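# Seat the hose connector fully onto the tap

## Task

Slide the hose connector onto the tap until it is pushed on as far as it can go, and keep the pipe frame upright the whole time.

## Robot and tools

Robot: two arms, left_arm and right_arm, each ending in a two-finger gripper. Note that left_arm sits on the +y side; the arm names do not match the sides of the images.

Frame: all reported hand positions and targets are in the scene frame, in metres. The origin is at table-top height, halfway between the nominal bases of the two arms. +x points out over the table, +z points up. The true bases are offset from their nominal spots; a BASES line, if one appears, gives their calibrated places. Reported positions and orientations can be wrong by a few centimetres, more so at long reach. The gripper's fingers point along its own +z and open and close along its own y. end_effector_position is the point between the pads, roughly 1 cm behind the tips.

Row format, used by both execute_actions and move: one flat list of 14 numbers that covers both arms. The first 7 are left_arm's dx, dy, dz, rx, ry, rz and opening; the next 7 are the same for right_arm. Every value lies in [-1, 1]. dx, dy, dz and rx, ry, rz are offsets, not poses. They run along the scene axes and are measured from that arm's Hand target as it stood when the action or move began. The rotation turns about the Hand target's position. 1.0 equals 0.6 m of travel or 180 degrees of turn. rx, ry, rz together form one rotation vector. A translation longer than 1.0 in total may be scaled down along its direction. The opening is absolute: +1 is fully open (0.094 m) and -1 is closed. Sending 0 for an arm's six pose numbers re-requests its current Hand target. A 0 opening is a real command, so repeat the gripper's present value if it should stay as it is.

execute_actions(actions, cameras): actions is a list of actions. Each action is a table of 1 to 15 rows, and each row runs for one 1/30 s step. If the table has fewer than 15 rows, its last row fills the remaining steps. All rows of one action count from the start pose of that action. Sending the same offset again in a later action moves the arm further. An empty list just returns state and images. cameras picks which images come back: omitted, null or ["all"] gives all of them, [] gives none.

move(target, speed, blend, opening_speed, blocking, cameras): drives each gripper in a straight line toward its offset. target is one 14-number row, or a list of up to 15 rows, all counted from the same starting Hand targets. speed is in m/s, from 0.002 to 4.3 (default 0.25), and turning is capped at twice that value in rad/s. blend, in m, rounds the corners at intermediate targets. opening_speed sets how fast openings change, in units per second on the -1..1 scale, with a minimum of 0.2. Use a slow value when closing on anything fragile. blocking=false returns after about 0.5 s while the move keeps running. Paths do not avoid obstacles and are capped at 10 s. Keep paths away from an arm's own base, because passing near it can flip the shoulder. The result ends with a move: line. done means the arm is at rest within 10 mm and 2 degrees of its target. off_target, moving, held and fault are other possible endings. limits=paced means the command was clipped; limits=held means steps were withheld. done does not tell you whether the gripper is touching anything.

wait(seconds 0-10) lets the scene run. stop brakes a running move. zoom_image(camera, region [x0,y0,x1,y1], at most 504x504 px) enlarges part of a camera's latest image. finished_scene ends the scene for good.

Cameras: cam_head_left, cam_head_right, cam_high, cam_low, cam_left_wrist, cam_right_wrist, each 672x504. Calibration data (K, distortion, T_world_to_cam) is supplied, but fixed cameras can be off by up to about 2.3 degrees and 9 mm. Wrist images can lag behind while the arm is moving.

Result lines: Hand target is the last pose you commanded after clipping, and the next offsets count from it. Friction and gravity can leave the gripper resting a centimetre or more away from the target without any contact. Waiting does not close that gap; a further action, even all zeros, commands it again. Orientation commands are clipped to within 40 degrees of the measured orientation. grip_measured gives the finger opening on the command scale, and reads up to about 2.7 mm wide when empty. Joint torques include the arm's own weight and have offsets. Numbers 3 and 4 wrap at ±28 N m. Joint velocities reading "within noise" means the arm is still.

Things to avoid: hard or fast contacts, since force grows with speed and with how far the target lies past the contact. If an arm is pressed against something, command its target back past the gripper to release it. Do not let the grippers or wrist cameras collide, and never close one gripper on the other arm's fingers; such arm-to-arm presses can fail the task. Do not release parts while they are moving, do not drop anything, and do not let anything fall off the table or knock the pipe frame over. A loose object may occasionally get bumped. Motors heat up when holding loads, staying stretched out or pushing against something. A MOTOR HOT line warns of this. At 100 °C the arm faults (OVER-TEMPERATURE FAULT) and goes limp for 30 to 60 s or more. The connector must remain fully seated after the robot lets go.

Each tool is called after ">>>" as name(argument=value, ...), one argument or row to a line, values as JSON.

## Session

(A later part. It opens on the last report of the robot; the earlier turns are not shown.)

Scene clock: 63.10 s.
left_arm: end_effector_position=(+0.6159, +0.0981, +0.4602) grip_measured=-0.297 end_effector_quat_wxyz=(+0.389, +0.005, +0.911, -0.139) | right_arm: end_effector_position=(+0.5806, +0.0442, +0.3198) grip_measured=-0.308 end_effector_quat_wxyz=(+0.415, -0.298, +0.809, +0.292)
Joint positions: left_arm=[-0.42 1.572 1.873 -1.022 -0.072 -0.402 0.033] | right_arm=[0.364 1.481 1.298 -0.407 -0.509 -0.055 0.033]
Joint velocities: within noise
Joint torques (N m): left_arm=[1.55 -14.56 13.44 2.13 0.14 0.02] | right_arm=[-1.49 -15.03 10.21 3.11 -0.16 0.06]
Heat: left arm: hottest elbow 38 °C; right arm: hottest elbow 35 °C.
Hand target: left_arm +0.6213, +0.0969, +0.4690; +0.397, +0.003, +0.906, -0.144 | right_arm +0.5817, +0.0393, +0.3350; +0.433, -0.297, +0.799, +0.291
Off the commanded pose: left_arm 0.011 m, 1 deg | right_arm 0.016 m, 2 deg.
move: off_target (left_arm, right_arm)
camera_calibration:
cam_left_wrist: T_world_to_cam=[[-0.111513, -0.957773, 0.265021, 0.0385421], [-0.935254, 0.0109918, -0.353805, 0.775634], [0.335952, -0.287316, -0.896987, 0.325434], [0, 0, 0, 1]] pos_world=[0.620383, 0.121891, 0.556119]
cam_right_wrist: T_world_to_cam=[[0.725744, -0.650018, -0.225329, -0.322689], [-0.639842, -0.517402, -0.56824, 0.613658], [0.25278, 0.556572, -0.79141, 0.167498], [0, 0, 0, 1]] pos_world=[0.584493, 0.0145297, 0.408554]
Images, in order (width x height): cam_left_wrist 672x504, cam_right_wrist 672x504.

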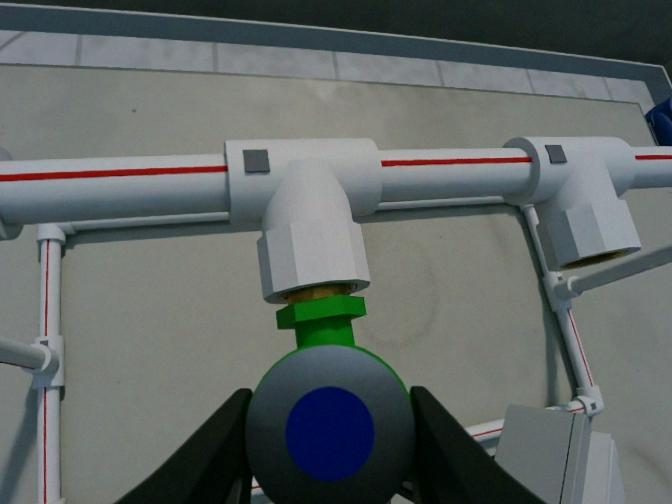

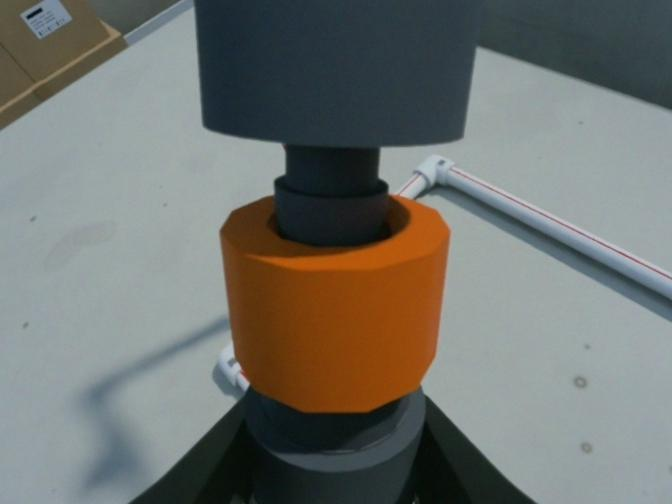

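>>> move(
  target=[0,0,0,0,0,0,-0.6,0.03,0.014,0.038,0,0,0,-0.7],
  speed=0.04,
  cameras=["cam_right_wrist","cam_left_wrist"],
)

>>> zoom_image(
  camera="cam_right_wrist",
  region=[200, 0, 500, 300],
)

Scene clock: 64.53 s.
left_arm: end_effector_position=(+0.6159, +0.0981, +0.4602) grip_measured=-0.297 end_effector_quat_wxyz=(+0.389, +0.005, +0.911, -0.139) | right_arm: end_effector_position=(+0.5817, +0.0447, +0.3235) grip_measured=-0.308 end_effector_quat_wxyz=(+0.408, -0.297, +0.813, +0.292)
Joint positions: left_arm=[-0.42 1.572 1.873 -1.022 -0.072 -0.402 0.033] | right_arm=[0.364 1.486 1.322 -0.442 -0.509 -0.055 0.033]
Joint velocities: within noise
Joint torques (N m): left_arm=[1.61 -14.51 13.44 2.11 0.14 0.02] | right_arm=[-1.32 -12.81 16.49 2.02 -0.07 0.08]
Heat: left arm: hottest elbow 38 °C; right arm: hottest elbow 36 °C.
Hand target: left_arm +0.6213, +0.0969, +0.4690; +0.397, +0.003, +0.906, -0.144 | right_arm +0.5996, +0.0476, +0.3579; +0.434, -0.297, +0.799, +0.291
Off the commanded pose: left_arm 0.010 m, 1 deg | right_arm 0.039 m, 3 deg.
move: off_target (right_arm)
camera_calibration:
cam_left_wrist: T_world_to_cam=[[-0.111513, -0.957773, 0.265021, 0.0385421], [-0.935254, 0.0109918, -0.353805, 0.775634], [0.335952, -0.287316, -0.896987, 0.325434], [0, 0, 0, 1]] pos_world=[0.620383, 0.121891, 0.556119]
cam_right_wrist: T_world_to_cam=[[0.722403, -0.651139, -0.232705, -0.317893], [-0.648333, -0.520818, -0.55535, 0.617572], [0.240413, 0.552057, -0.798395, 0.179563], [0, 0, 0, 1]] pos_world=[0.58687, 0.0155209, 0.412355]
Images, in order (width x height): cam_left_wrist 672x504, cam_right_wrist 672x504.

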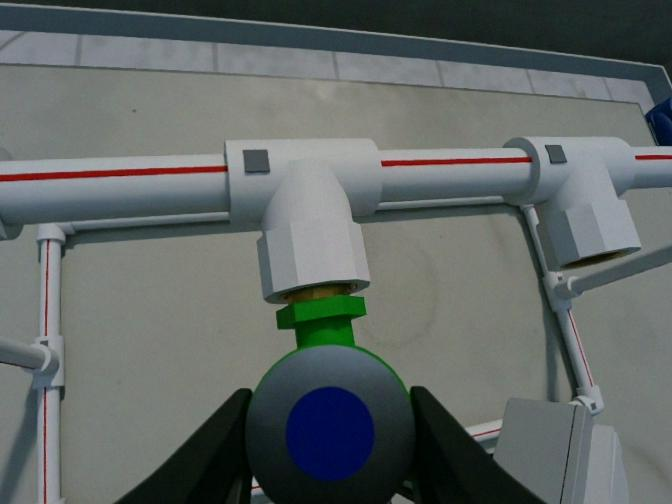

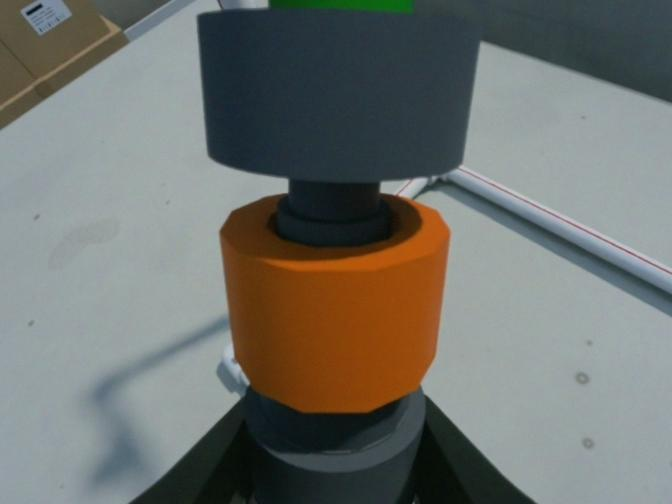

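Scaled by 1.680 from the camera's 672x504 image, which has a finer 960x720 frame.

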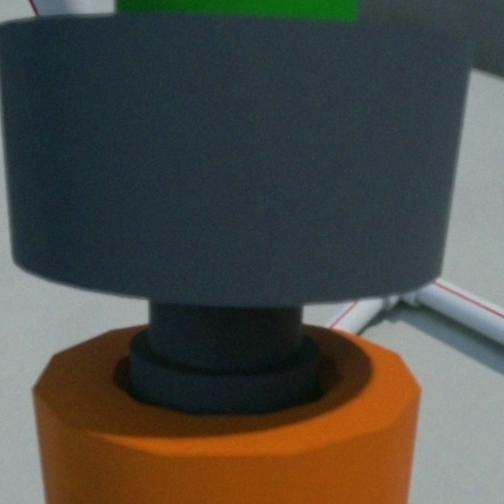

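>>> move(
  target=[0,0,0,0,0,0,-0.6,0.0115,0.0053,0.018,0,0,0,-0.7],
  speed=0.04,
  cameras=["cam_right_wrist","cam_left_wrist"],
)

>>> zoom_image(
  camera="cam_right_wrist",
  region=[200, 0, 500, 300],
)

Scene clock: 65.60 s.
left_arm: end_effector_position=(+0.6159, +0.0981, +0.4602) grip_measured=-0.297 end_effector_quat_wxyz=(+0.389, +0.005, +0.911, -0.139) | right_arm: end_effector_position=(+0.5827, +0.0453, +0.3240) grip_measured=-0.308 end_effector_quat_wxyz=(+0.396, -0.296, +0.819, +0.292)
Joint positions: left_arm=[-0.42 1.572 1.873 -1.022 -0.072 -0.402 0.033] | right_arm=[0.364 1.496 1.347 -0.483 -0.511 -0.055 0.033]
Joint velocities: within noise
Joint torques (N m): left_arm=[1.49 -14.45 13.42 2.1 0.13 0.02] | right_arm=[-1.26 -12.75 18.13 2.69 -0.02 0.09]
Heat: left arm: hottest elbow 38 °C; right arm: hottest elbow 36 °C.
Hand target: left_arm +0.6213, +0.0968, +0.4690; +0.397, +0.003, +0.906, -0.144 | right_arm +0.6066, +0.0509, +0.3687; +0.433, -0.298, +0.799, +0.291
Off the commanded pose: left_arm 0.010 m, 1 deg | right_arm 0.051 m, 5 deg.
move: off_target (right_arm)
camera_calibration:
cam_left_wrist: T_world_to_cam=[[-0.111513, -0.957773, 0.265021, 0.0385421], [-0.935254, 0.0109918, -0.353805, 0.775634], [0.335952, -0.287316, -0.896987, 0.325434], [0, 0, 0, 1]] pos_world=[0.620383, 0.121891, 0.556119]
cam_right_wrist: T_world_to_cam=[[0.717248, -0.652404, -0.244794, -0.311151], [-0.661248, -0.526446, -0.534421, 0.619819], [0.219788, 0.545182, -0.808993, 0.195159], [0, 0, 0, 1]] pos_world=[0.590133, 0.0169075, 0.412959]
Images, in order (width x height): cam_left_wrist 672x504, cam_right_wrist 672x504.

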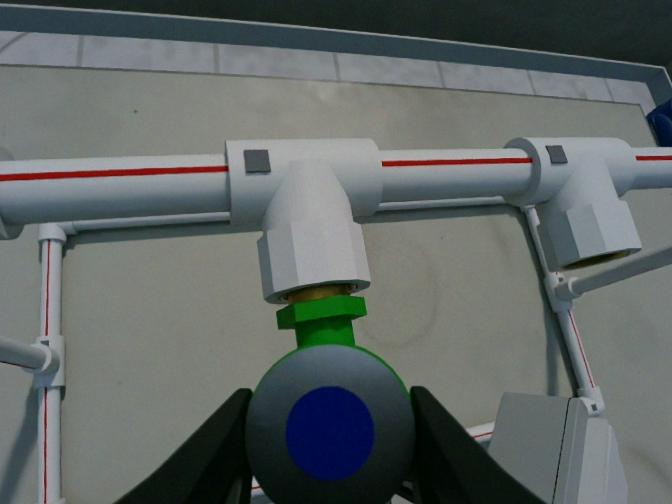

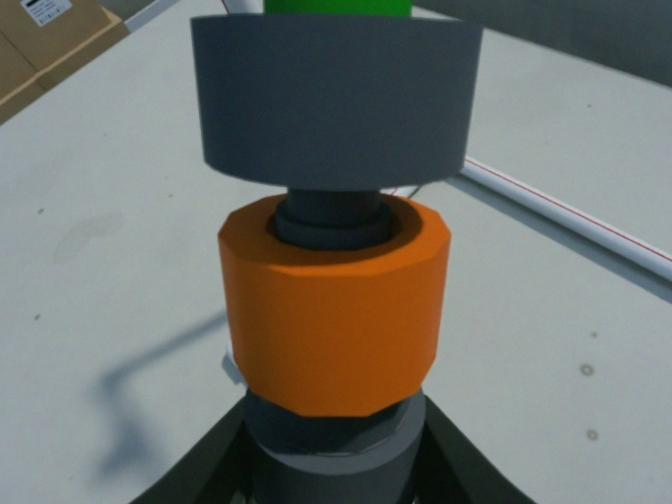

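Scaled by 1.680 from the camera's 672x504 image, which has a finer 960x720 frame.

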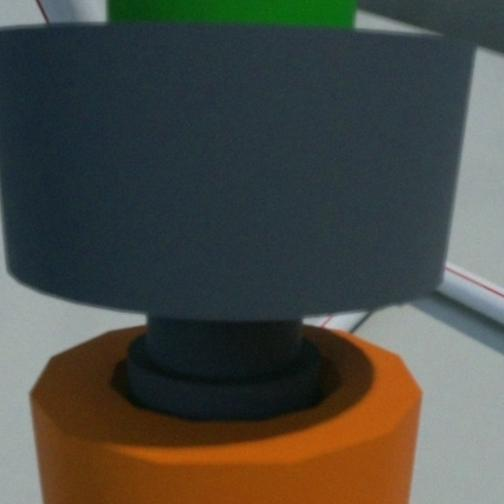

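>>> move(
  target=[0,0,0,0,0,0,-0.6,0.004,0.002,0.008,0.01,-0.016,-0.0015,-0.7],
  speed=0.04,
  cameras=["cam_right_wrist"],
)

>>> zoom_image(
  camera="cam_right_wrist",
  region=[200, 0, 500, 300],
)

Scene clock: 66.93 s.
left_arm: end_effector_position=(+0.6190, +0.1008, +0.4603) grip_measured=-0.297 end_effector_quat_wxyz=(+0.392, +0.002, +0.910, -0.138) | right_arm: end_effector_position=(+0.5867, +0.0479, +0.3256) grip_measured=-0.308 end_effector_quat_wxyz=(+0.405, -0.298, +0.813, +0.294)
Joint positions: left_arm=[-0.415 1.574 1.873 -1.015 -0.074 -0.402 0.033] | right_arm=[0.364 1.502 1.347 -0.454 -0.515 -0.055 0.033]
Joint velocities: within noise
Joint torques (N m): left_arm=[1.08 -14.8 13.42 1.84 0.24 0.02] | right_arm=[-1.32 -14.27 15.5 4.93 0.06 0.2]
Heat: left arm: hottest elbow 38 °C; right arm: hottest elbow 36 °C.
Hand target: left_arm +0.6213, +0.0969, +0.4691; +0.397, +0.003, +0.906, -0.144 | right_arm +0.6089, +0.0521, +0.3736; +0.459, -0.296, +0.784, +0.295
Off the commanded pose: left_arm 0.010 m, 1 deg | right_arm 0.053 m, 7 deg.
move: off_target (right_arm)
camera_calibration:
cam_right_wrist: T_world_to_cam=[[0.72456, -0.647112, -0.23719, -0.319083], [-0.648341, -0.523211, -0.553085, 0.623051], [0.233808, 0.554524, -0.798647, 0.182102], [0, 0, 0, 1]] pos_world=[0.592568, 0.0185247, 0.414352]
Images, in order (width x height): cam_right_wrist 672x504.

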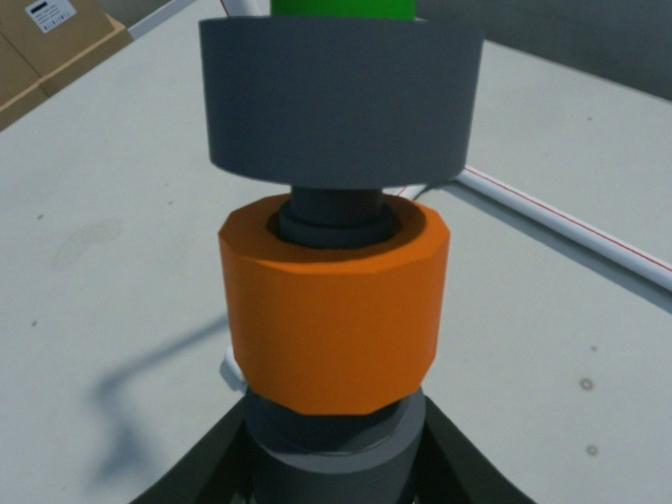

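Scaled by 1.680 from the camera's 672x504 image, which has a finer 960x720 frame.

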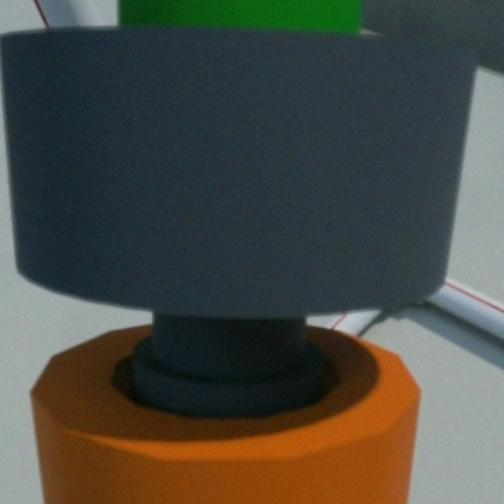

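>>> move(
  target=[-0.025,-0.014,-0.02,0,0,0,-0.6,0.01,0.0065,0.02,0,0,0,-0.7],
  speed=0.04,
)

>>> zoom_image(
  camera="cam_right_wrist",
  region=[200, 0, 500, 300],
)

Scene clock: 76.53 s.
left_arm: end_effector_position=(+0.6200, +0.1012, +0.4592) grip_measured=-0.297 end_effector_quat_wxyz=(+0.403, -0.001, +0.905, -0.137) | right_arm: end_effector_position=(+0.5871, +0.0480, +0.3252) grip_measured=-0.308 end_effector_quat_wxyz=(+0.404, -0.297, +0.813, +0.295)
Joint positions: left_arm=[-0.417 1.564 1.847 -0.979 -0.089 -0.402 0.033] | right_arm=[0.364 1.504 1.347 -0.454 -0.515 -0.051 0.033]
Joint velocities: within noise
Joint torques (N m): left_arm=[-0.91 -16.62 9.16 1.81 -0.01 -0.15] | right_arm=[-1.08 -13.63 18.88 3.63 0.16 0.19]
Heat: left arm: hottest elbow 39 °C; right arm: hottest elbow 36 °C.
Hand target: left_arm +0.6063, +0.0884, +0.4569; +0.397, +0.003, +0.906, -0.144 | right_arm +0.6149, +0.0559, +0.3856; +0.459, -0.296, +0.784, +0.295
Off the commanded pose: left_arm 0.019 m, 1 deg | right_arm 0.067 m, 7 deg.
move: off_target (left_arm, right_arm)
camera_calibration:
cam_left_wrist: T_world_to_cam=[[-0.103202, -0.959176, 0.263307, 0.03803], [-0.925297, -0.00454308, -0.379216, 0.786252], [0.364931, -0.282773, -0.887054, 0.30104], [0, 0, 0, 1]] pos_world=[0.621583, 0.125175, 0.555184]
cam_right_wrist: T_world_to_cam=[[0.722777, -0.647984, -0.240229, -0.317204], [-0.650803, -0.521266, -0.552031, 0.624137], [0.232484, 0.555337, -0.798469, 0.18236], [0, 0, 0, 1]] pos_world=[0.593062, 0.0185266, 0.41395]

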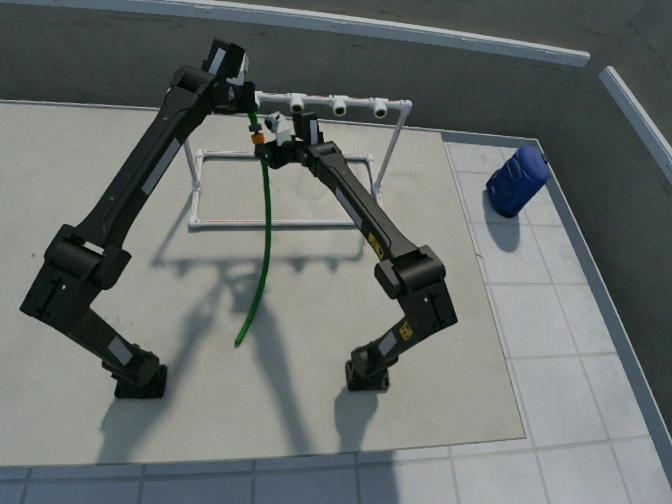

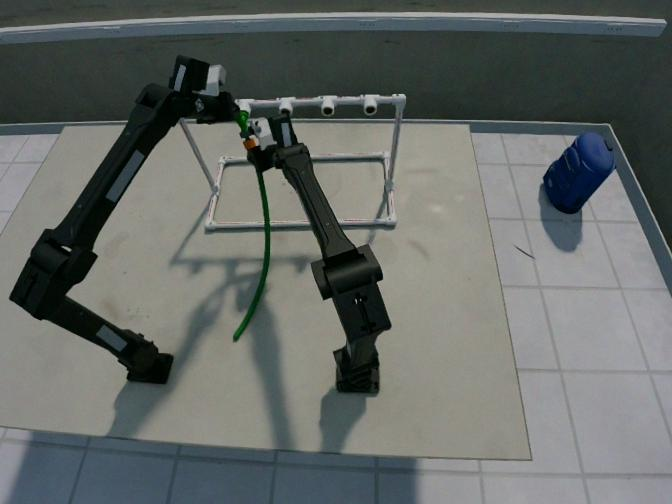

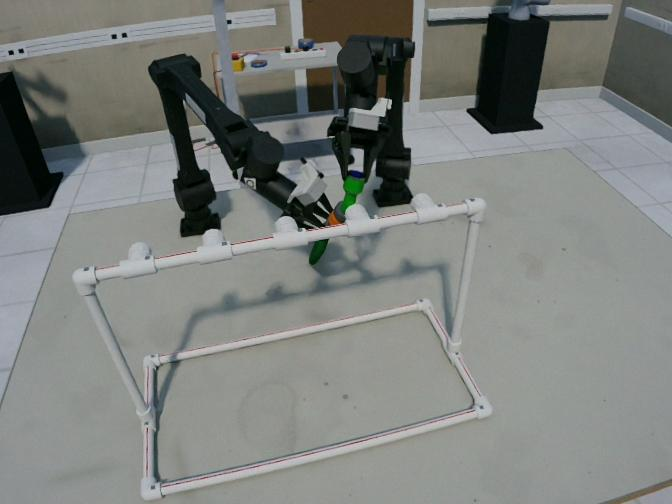

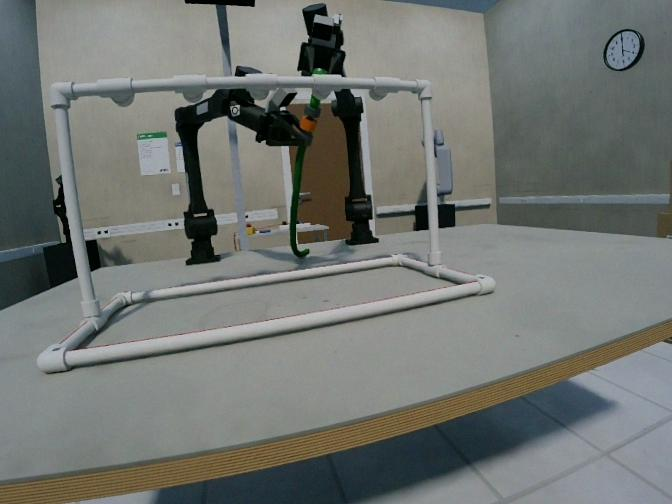

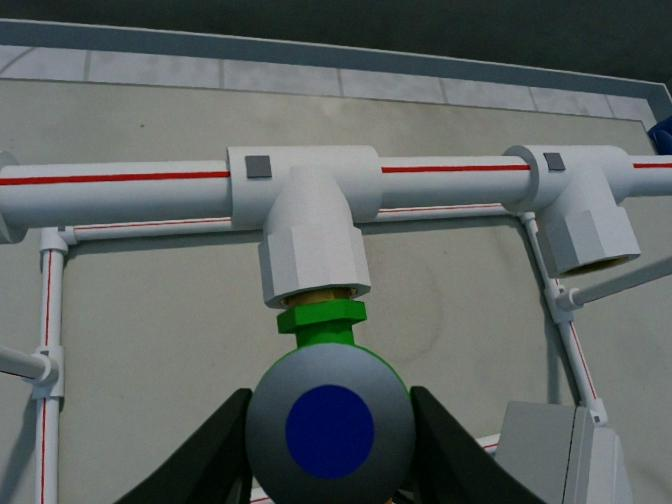

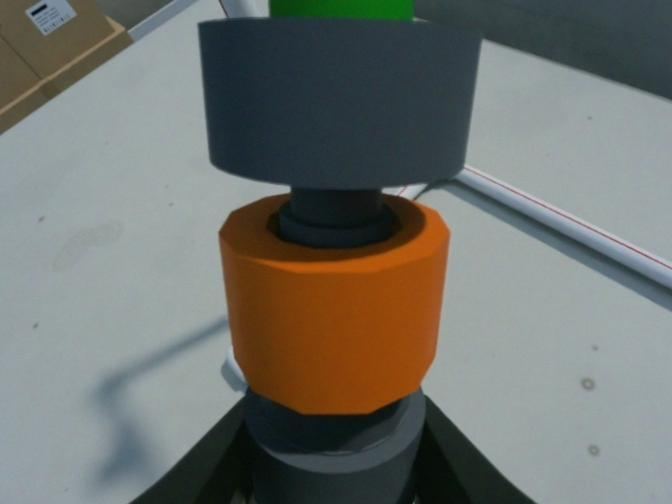

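Scaled by 1.680 from the camera's 672x504 image, which has a finer 960x720 frame.

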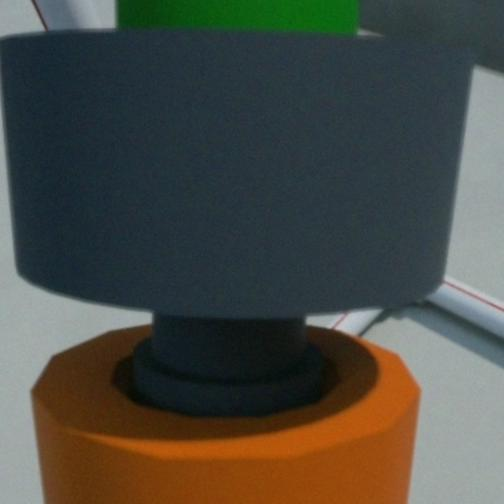

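>>> move(
  target=[-0.015,-0.008,-0.025,0,0,0,-0.6,0.012,0.006,0.03,0,0,0,-0.8],
  speed=0.04,
  cameras=["cam_right_wrist","cam_left_wrist"],
)

>>> zoom_image(
  camera="cam_right_wrist",
  region=[200, 0, 500, 300],
)

Scene clock: 77.83 s.
left_arm: end_effector_position=(+0.6191, +0.1047, +0.4574) grip_measured=-0.297 end_effector_quat_wxyz=(+0.421, -0.010, +0.897, -0.135) | right_arm: end_effector_position=(+0.5880, +0.0517, +0.3262) grip_measured=-0.308 end_effector_quat_wxyz=(+0.392, -0.297, +0.819, +0.296)
Joint positions: left_arm=[-0.42 1.536 1.791 -0.915 -0.115 -0.41 0.033] | right_arm=[0.369 1.517 1.377 -0.496 -0.515 -0.051 0.033]
Joint velocities: within noise
Joint torques (N m): left_arm=[-2.08 -16.21 8.17 0.87 0.54 -0.16] | right_arm=[-1.49 -14.15 21.14 3.41 0.19 0.2]
Heat: left arm: hottest elbow 38 °C; right arm: hottest elbow 37 °C.
Hand target: left_arm +0.5972, +0.0838, +0.4419; +0.397, +0.003, +0.906, -0.144 | right_arm +0.6222, +0.0594, +0.4035; +0.459, -0.296, +0.784, +0.295
Off the commanded pose: left_arm 0.034 m, 3 deg | right_arm 0.085 m, 9 deg.
move: off_target (left_arm, right_arm)
camera_calibration:
cam_left_wrist: T_world_to_cam=[[-0.0918294, -0.959652, 0.265772, 0.0336233], [-0.910048, -0.0274597, -0.413592, 0.793355], [0.404202, -0.279845, -0.870808, 0.268753], [0, 0, 0, 1]] pos_world=[0.616448, 0.129261, 0.553221]
cam_right_wrist: T_world_to_cam=[[0.719843, -0.646894, -0.251701, -0.309842], [-0.66151, -0.529455, -0.531115, 0.627156], [0.210311, 0.548822, -0.809051, 0.1977], [0, 0, 0, 1]] pos_world=[0.596329, 0.0231132, 0.415054]
Images, in order (width x height): cam_left_wrist 672x504, cam_right_wrist 672x504.

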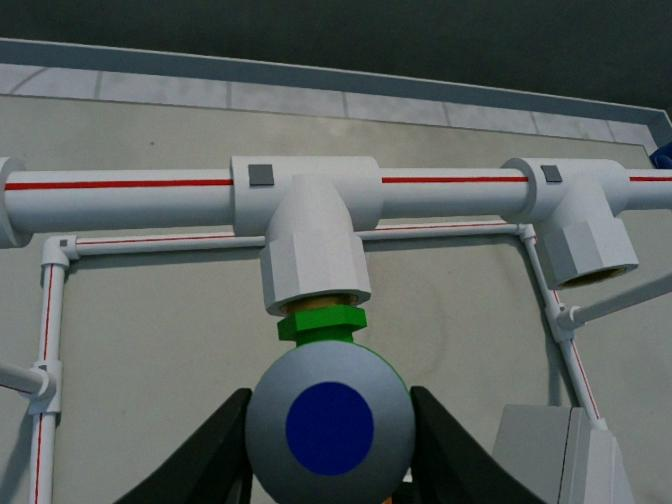

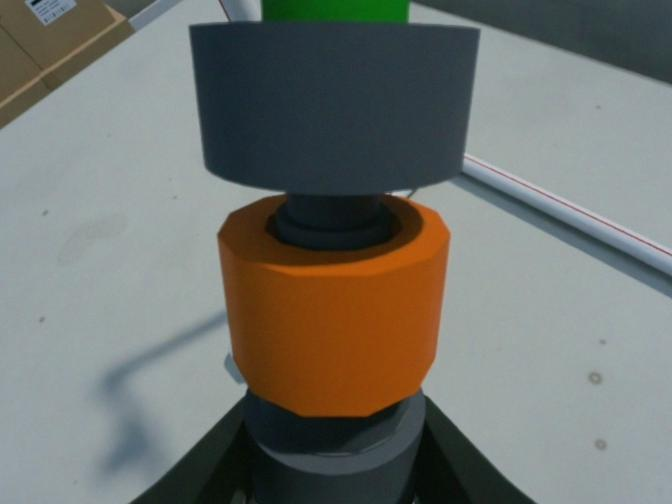

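Scaled by 1.680 from the camera's 672x504 image, which has a finer 960x720 frame.

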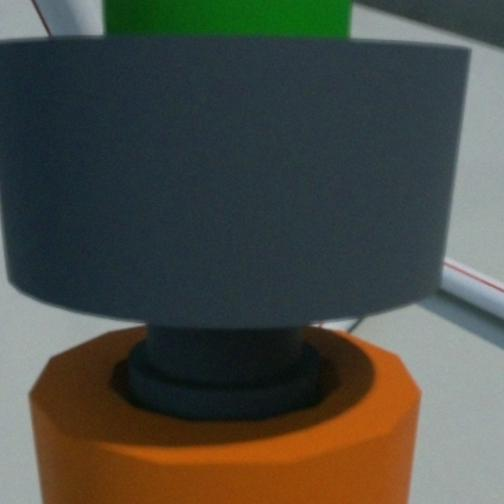

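>>> move(
  target=[0,0,0,0,0,0,-0.6,0.0,0.0,0.01,0.016,-0.0275,-0.002,-0.8],
  speed=0.04,
  cameras=["cam_right_wrist","cam_left_wrist"],
)

>>> zoom_image(
  camera="cam_right_wrist",
  region=[200, 0, 500, 300],
)

Scene clock: 79.80 s.
left_arm: end_effector_position=(+0.6202, +0.1078, +0.4580) grip_measured=-0.297 end_effector_quat_wxyz=(+0.424, -0.018, +0.896, -0.131) | right_arm: end_effector_position=(+0.5948, +0.0576, +0.3346) grip_measured=-0.308 end_effector_quat_wxyz=(+0.414, -0.296, +0.806, +0.302)
Joint positions: left_arm=[-0.418 1.535 1.789 -0.912 -0.129 -0.419 0.033] | right_arm=[0.373 1.522 1.377 -0.434 -0.519 -0.034 0.033]
Joint velocities: within noise
Joint torques (N m): left_arm=[-2.2 -16.09 8.35 0.75 1.15 -0.09] | right_arm=[-1.79 -16.26 15.94 7.04 0.3 0.18]
Heat: left arm: hottest elbow 38 °C; right arm: hottest elbow 38 °C.
Hand target: left_arm +0.5973, +0.0838, +0.4420; +0.397, +0.003, +0.906, -0.144 | right_arm +0.6222, +0.0595, +0.4094; +0.500, -0.294, +0.757, +0.300
Off the commanded pose: left_arm 0.037 m, 4 deg | right_arm 0.080 m, 11 deg.
move: off_target (left_arm, right_arm)
camera_calibration:
cam_left_wrist: T_world_to_cam=[[-0.0757383, -0.961136, 0.265483, 0.0268801], [-0.90789, -0.0436216, -0.416932, 0.796663], [0.412309, -0.272607, -0.869302, 0.263198], [0, 0, 0, 1]] pos_world=[0.6168, 0.132337, 0.553816]
cam_right_wrist: T_world_to_cam=[[0.728542, -0.64045, -0.243001, -0.31721], [-0.640411, -0.510923, -0.573437, 0.639747], [0.243103, 0.573394, -0.782381, 0.169941], [0, 0, 0, 1]] pos_world=[0.599489, 0.0262616, 0.422731]
Images, in order (width x height): cam_left_wrist 672x504, cam_right_wrist 672x504.

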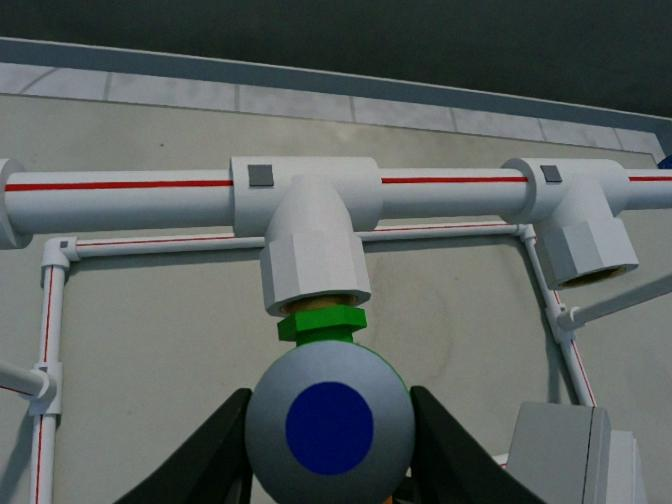

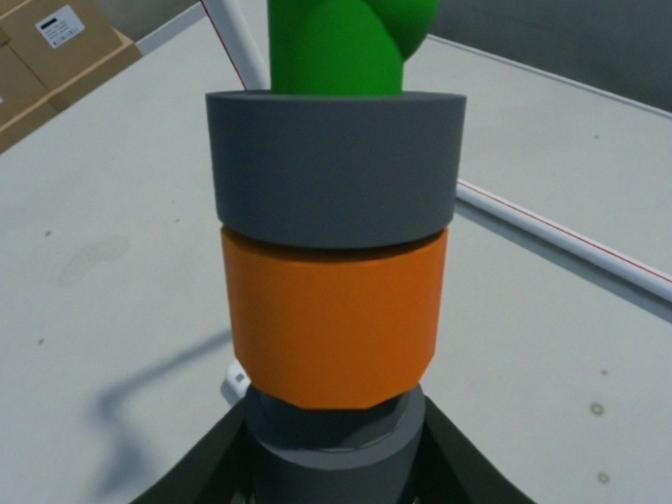

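Scaled by 1.680 from the camera's 672x504 image, which has a finer 960x720 frame.

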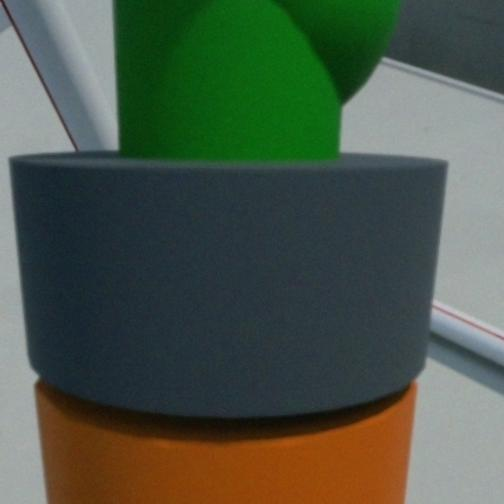

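>>> move(
  target=[0,0,0,0,0,0,-0.6,0.006,0.003,0.017,0,0,0,-0.8],
  speed=0.04,
)

>>> zoom_image(
  camera="cam_right_wrist",
  region=[200, 100, 500, 400],
)

Scene clock: 80.57 s.
left_arm: end_effector_position=(+0.6202, +0.1078, +0.4580) grip_measured=-0.297 end_effector_quat_wxyz=(+0.424, -0.018, +0.896, -0.131) | right_arm: end_effector_position=(+0.5948, +0.0577, +0.3340) grip_measured=-0.308 end_effector_quat_wxyz=(+0.414, -0.295, +0.806, +0.303)
Joint positions: left_arm=[-0.418 1.535 1.789 -0.912 -0.129 -0.419 0.033] | right_arm=[0.373 1.522 1.375 -0.43 -0.519 -0.032 0.033]
Joint velocities: within noise
Joint torques (N m): left_arm=[-2.08 -16.15 8.29 0.75 1.14 -0.08] | right_arm=[-1.85 -16.09 18.41 5.94 0.35 0.19]
Heat: left arm: hottest elbow 38 °C; right arm: hottest elbow 38 °C.
Hand target: left_arm +0.5973, +0.0837, +0.4420; +0.397, +0.003, +0.906, -0.144 | right_arm +0.6258, +0.0613, +0.4198; +0.501, -0.294, +0.757, +0.300
Off the commanded pose: left_arm 0.037 m, 4 deg | right_arm 0.091 m, 11 deg.
move: off_target (left_arm, right_arm)
camera_calibration:
cam_left_wrist: T_world_to_cam=[[-0.0757383, -0.961136, 0.265483, 0.0268801], [-0.90789, -0.0436216, -0.416932, 0.796663], [0.412309, -0.272607, -0.869302, 0.263198], [0, 0, 0, 1]] pos_world=[0.6168, 0.132337, 0.553816]
cam_right_wrist: T_world_to_cam=[[0.728342, -0.640369, -0.243816, -0.316957], [-0.640492, -0.509805, -0.574343, 0.639753], [0.243493, 0.57448, -0.781463, 0.168877], [0, 0, 0, 1]] pos_world=[0.599489, 0.0261639, 0.42213]

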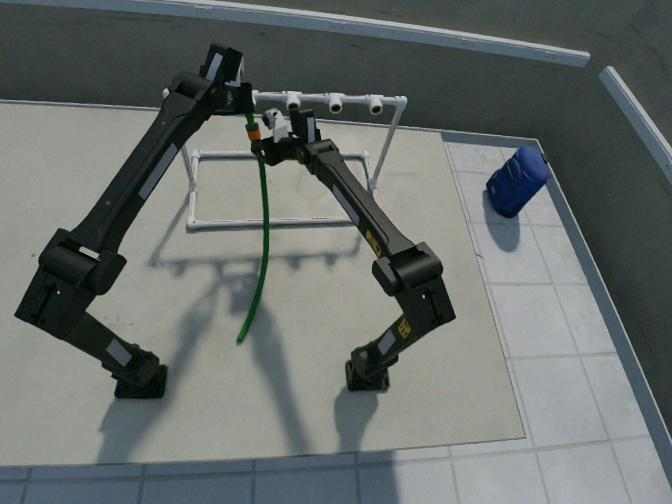

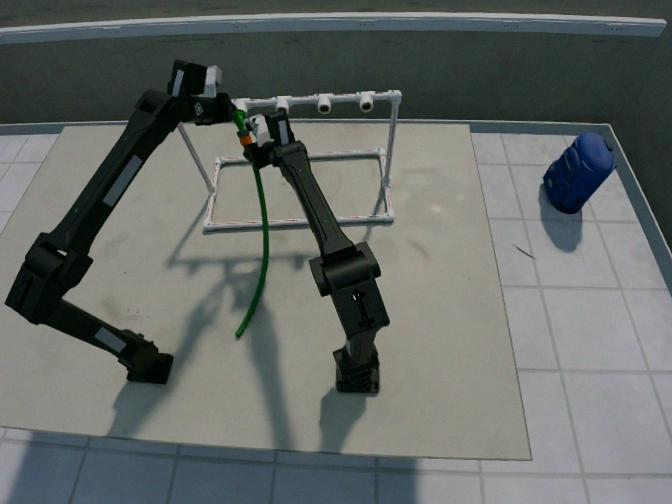

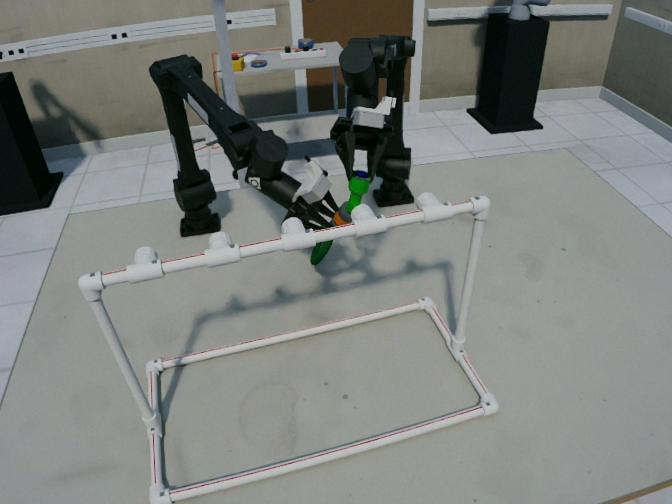

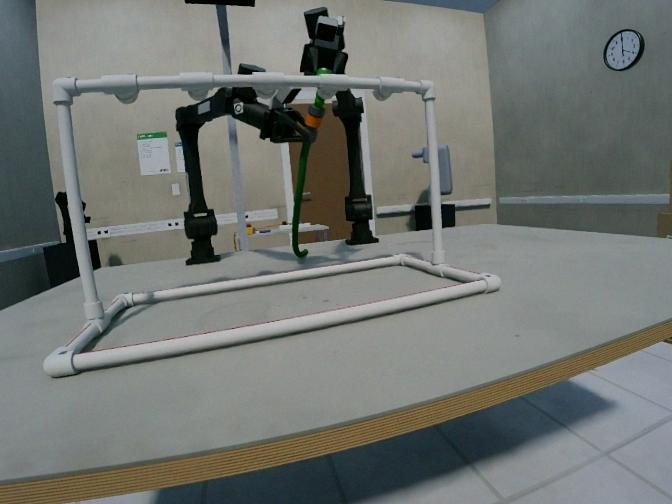

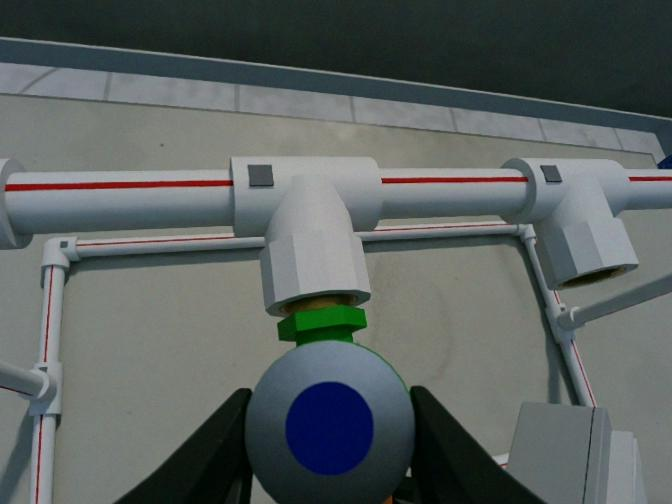

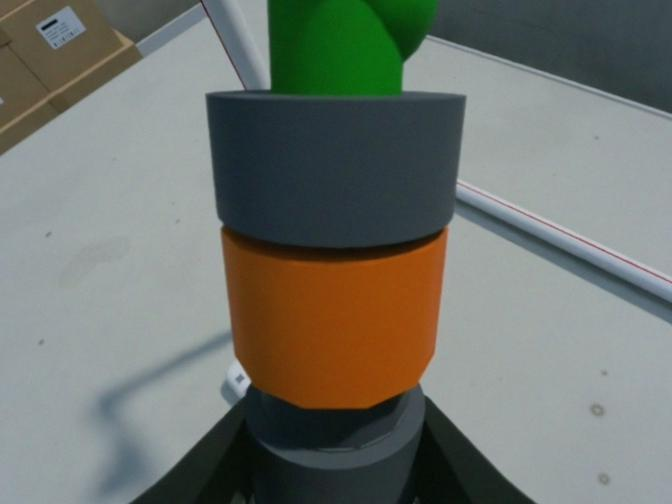

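Scaled by 1.680 from the camera's 672x504 image, which has a finer 960x720 frame.

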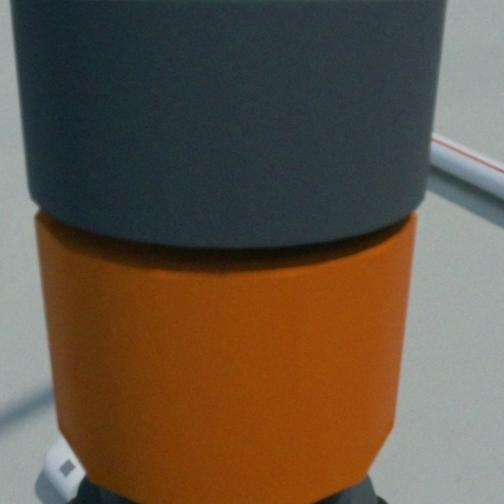

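>>> zoom_image(
  camera="cam_head_left",
  region=[225, 95, 295, 165],
)

>>> zoom_image(
  camera="cam_low",
  region=[280, 60, 360, 140],
)

>>> zoom_image(
  camera="cam_head_right",
  region=[215, 95, 285, 165],
)

Scaled by 7.200 from the camera's 672x504 image, which has a finer 960x720 frame.

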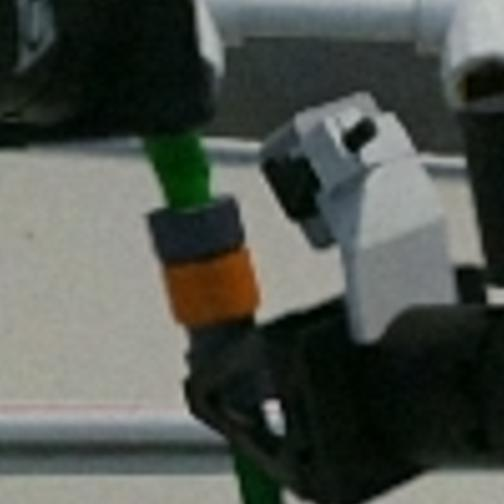

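Scaled by 6.300 from the camera's 672x504 image, which has a finer 960x720 frame.

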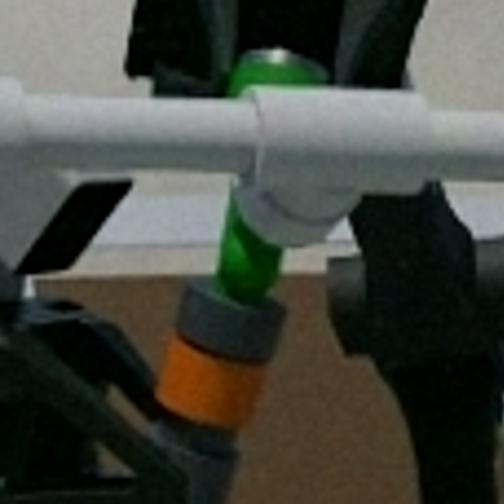

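Scaled by 7.200 from the camera's 672x504 image, which has a finer 960x720 frame.

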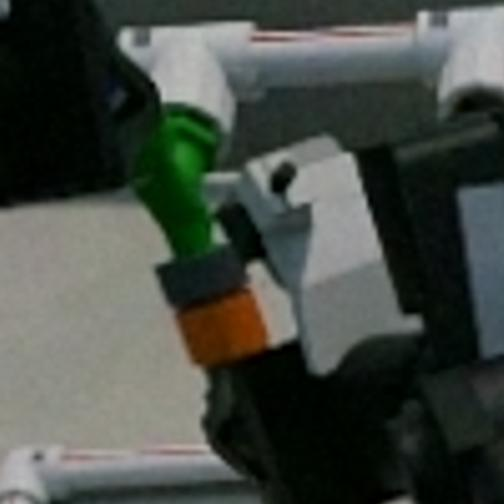

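>>> move(
  target=[-0.008,-0.004,-0.012,0,0,0,-0.6,0.012,0.006,0.022,-0.008,0.013,0.001,-0.8],
  speed=0.04,
  cameras=["cam_right_wrist","cam_left_wrist"],
)

>>> zoom_image(
  camera="cam_right_wrist",
  region=[200, 100, 500, 400],
)

Scene clock: 82.10 s.
left_arm: end_effector_position=(+0.6187, +0.1094, +0.4570) grip_measured=-0.297 end_effector_quat_wxyz=(+0.430, -0.020, +0.893, -0.132) | right_arm: end_effector_position=(+0.5938, +0.0591, +0.3355) grip_measured=-0.308 end_effector_quat_wxyz=(+0.396, -0.295, +0.816, +0.302)
Joint positions: left_arm=[-0.418 1.522 1.765 -0.888 -0.133 -0.42 0.033] | right_arm=[0.375 1.532 1.411 -0.498 -0.519 -0.034 0.033]
Joint velocities: within noise
Joint torques (N m): left_arm=[-3.02 -16.09 7.68 0.53 1.04 -0.12] | right_arm=[-1.9 -15.56 22.64 3.96 0.44 0.11]
Heat: left arm: hottest elbow 38 °C; right arm: hottest elbow 39 °C.
Hand target: left_arm +0.5924, +0.0814, +0.4349; +0.397, +0.003, +0.906, -0.144 | right_arm +0.6330, +0.0649, +0.4330; +0.481, -0.296, +0.770, +0.298
Off the commanded pose: left_arm 0.044 m, 5 deg | right_arm 0.105 m, 11 deg.
move: off_target (left_arm, right_arm)
camera_calibration:
cam_left_wrist: T_world_to_cam=[[-0.0749556, -0.960406, 0.26833, 0.0266483], [-0.902337, -0.0492156, -0.428211, 0.797366], [0.424463, -0.274221, -0.862922, 0.253092], [0, 0, 0, 1]] pos_world=[0.614062, 0.134239, 0.552689]
cam_right_wrist: T_world_to_cam=[[0.721409, -0.641871, -0.259942, -0.305293], [-0.659284, -0.521706, -0.54145, 0.641469], [0.211928, 0.561982, -0.799539, 0.194954], [0, 0, 0, 1]] pos_world=[0.601835, 0.0291384, 0.423838]
Images, in order (width x height): cam_left_wrist 672x504, cam_right_wrist 672x504.

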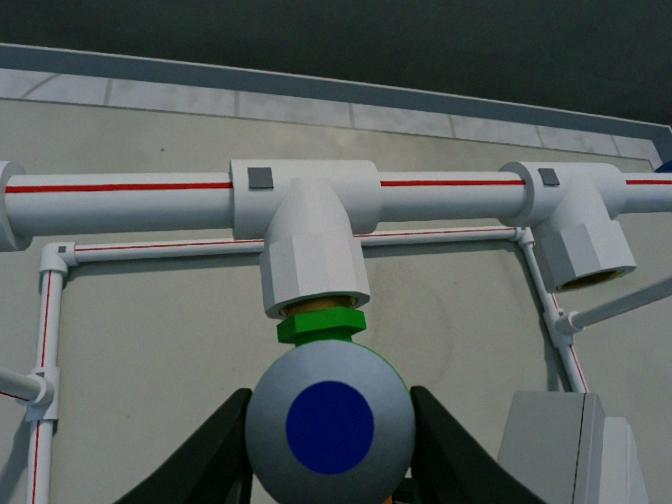

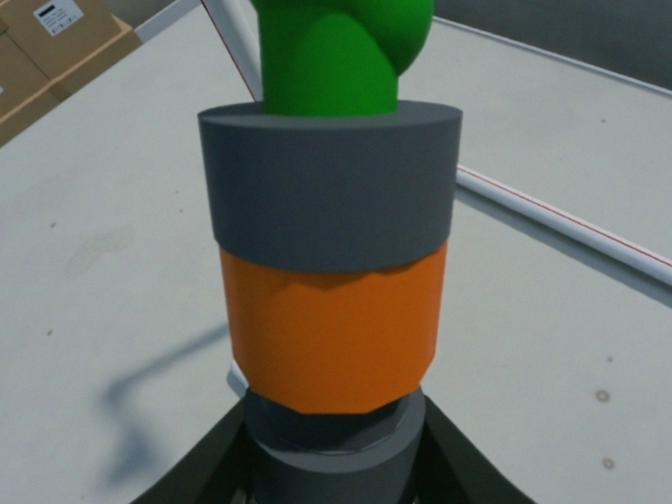

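Scaled by 1.680 from the camera's 672x504 image, which has a finer 960x720 frame.

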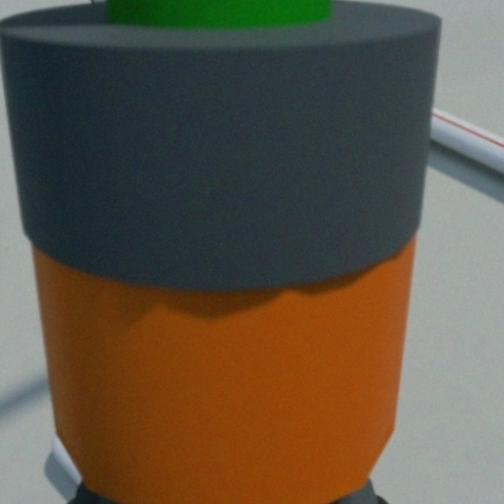

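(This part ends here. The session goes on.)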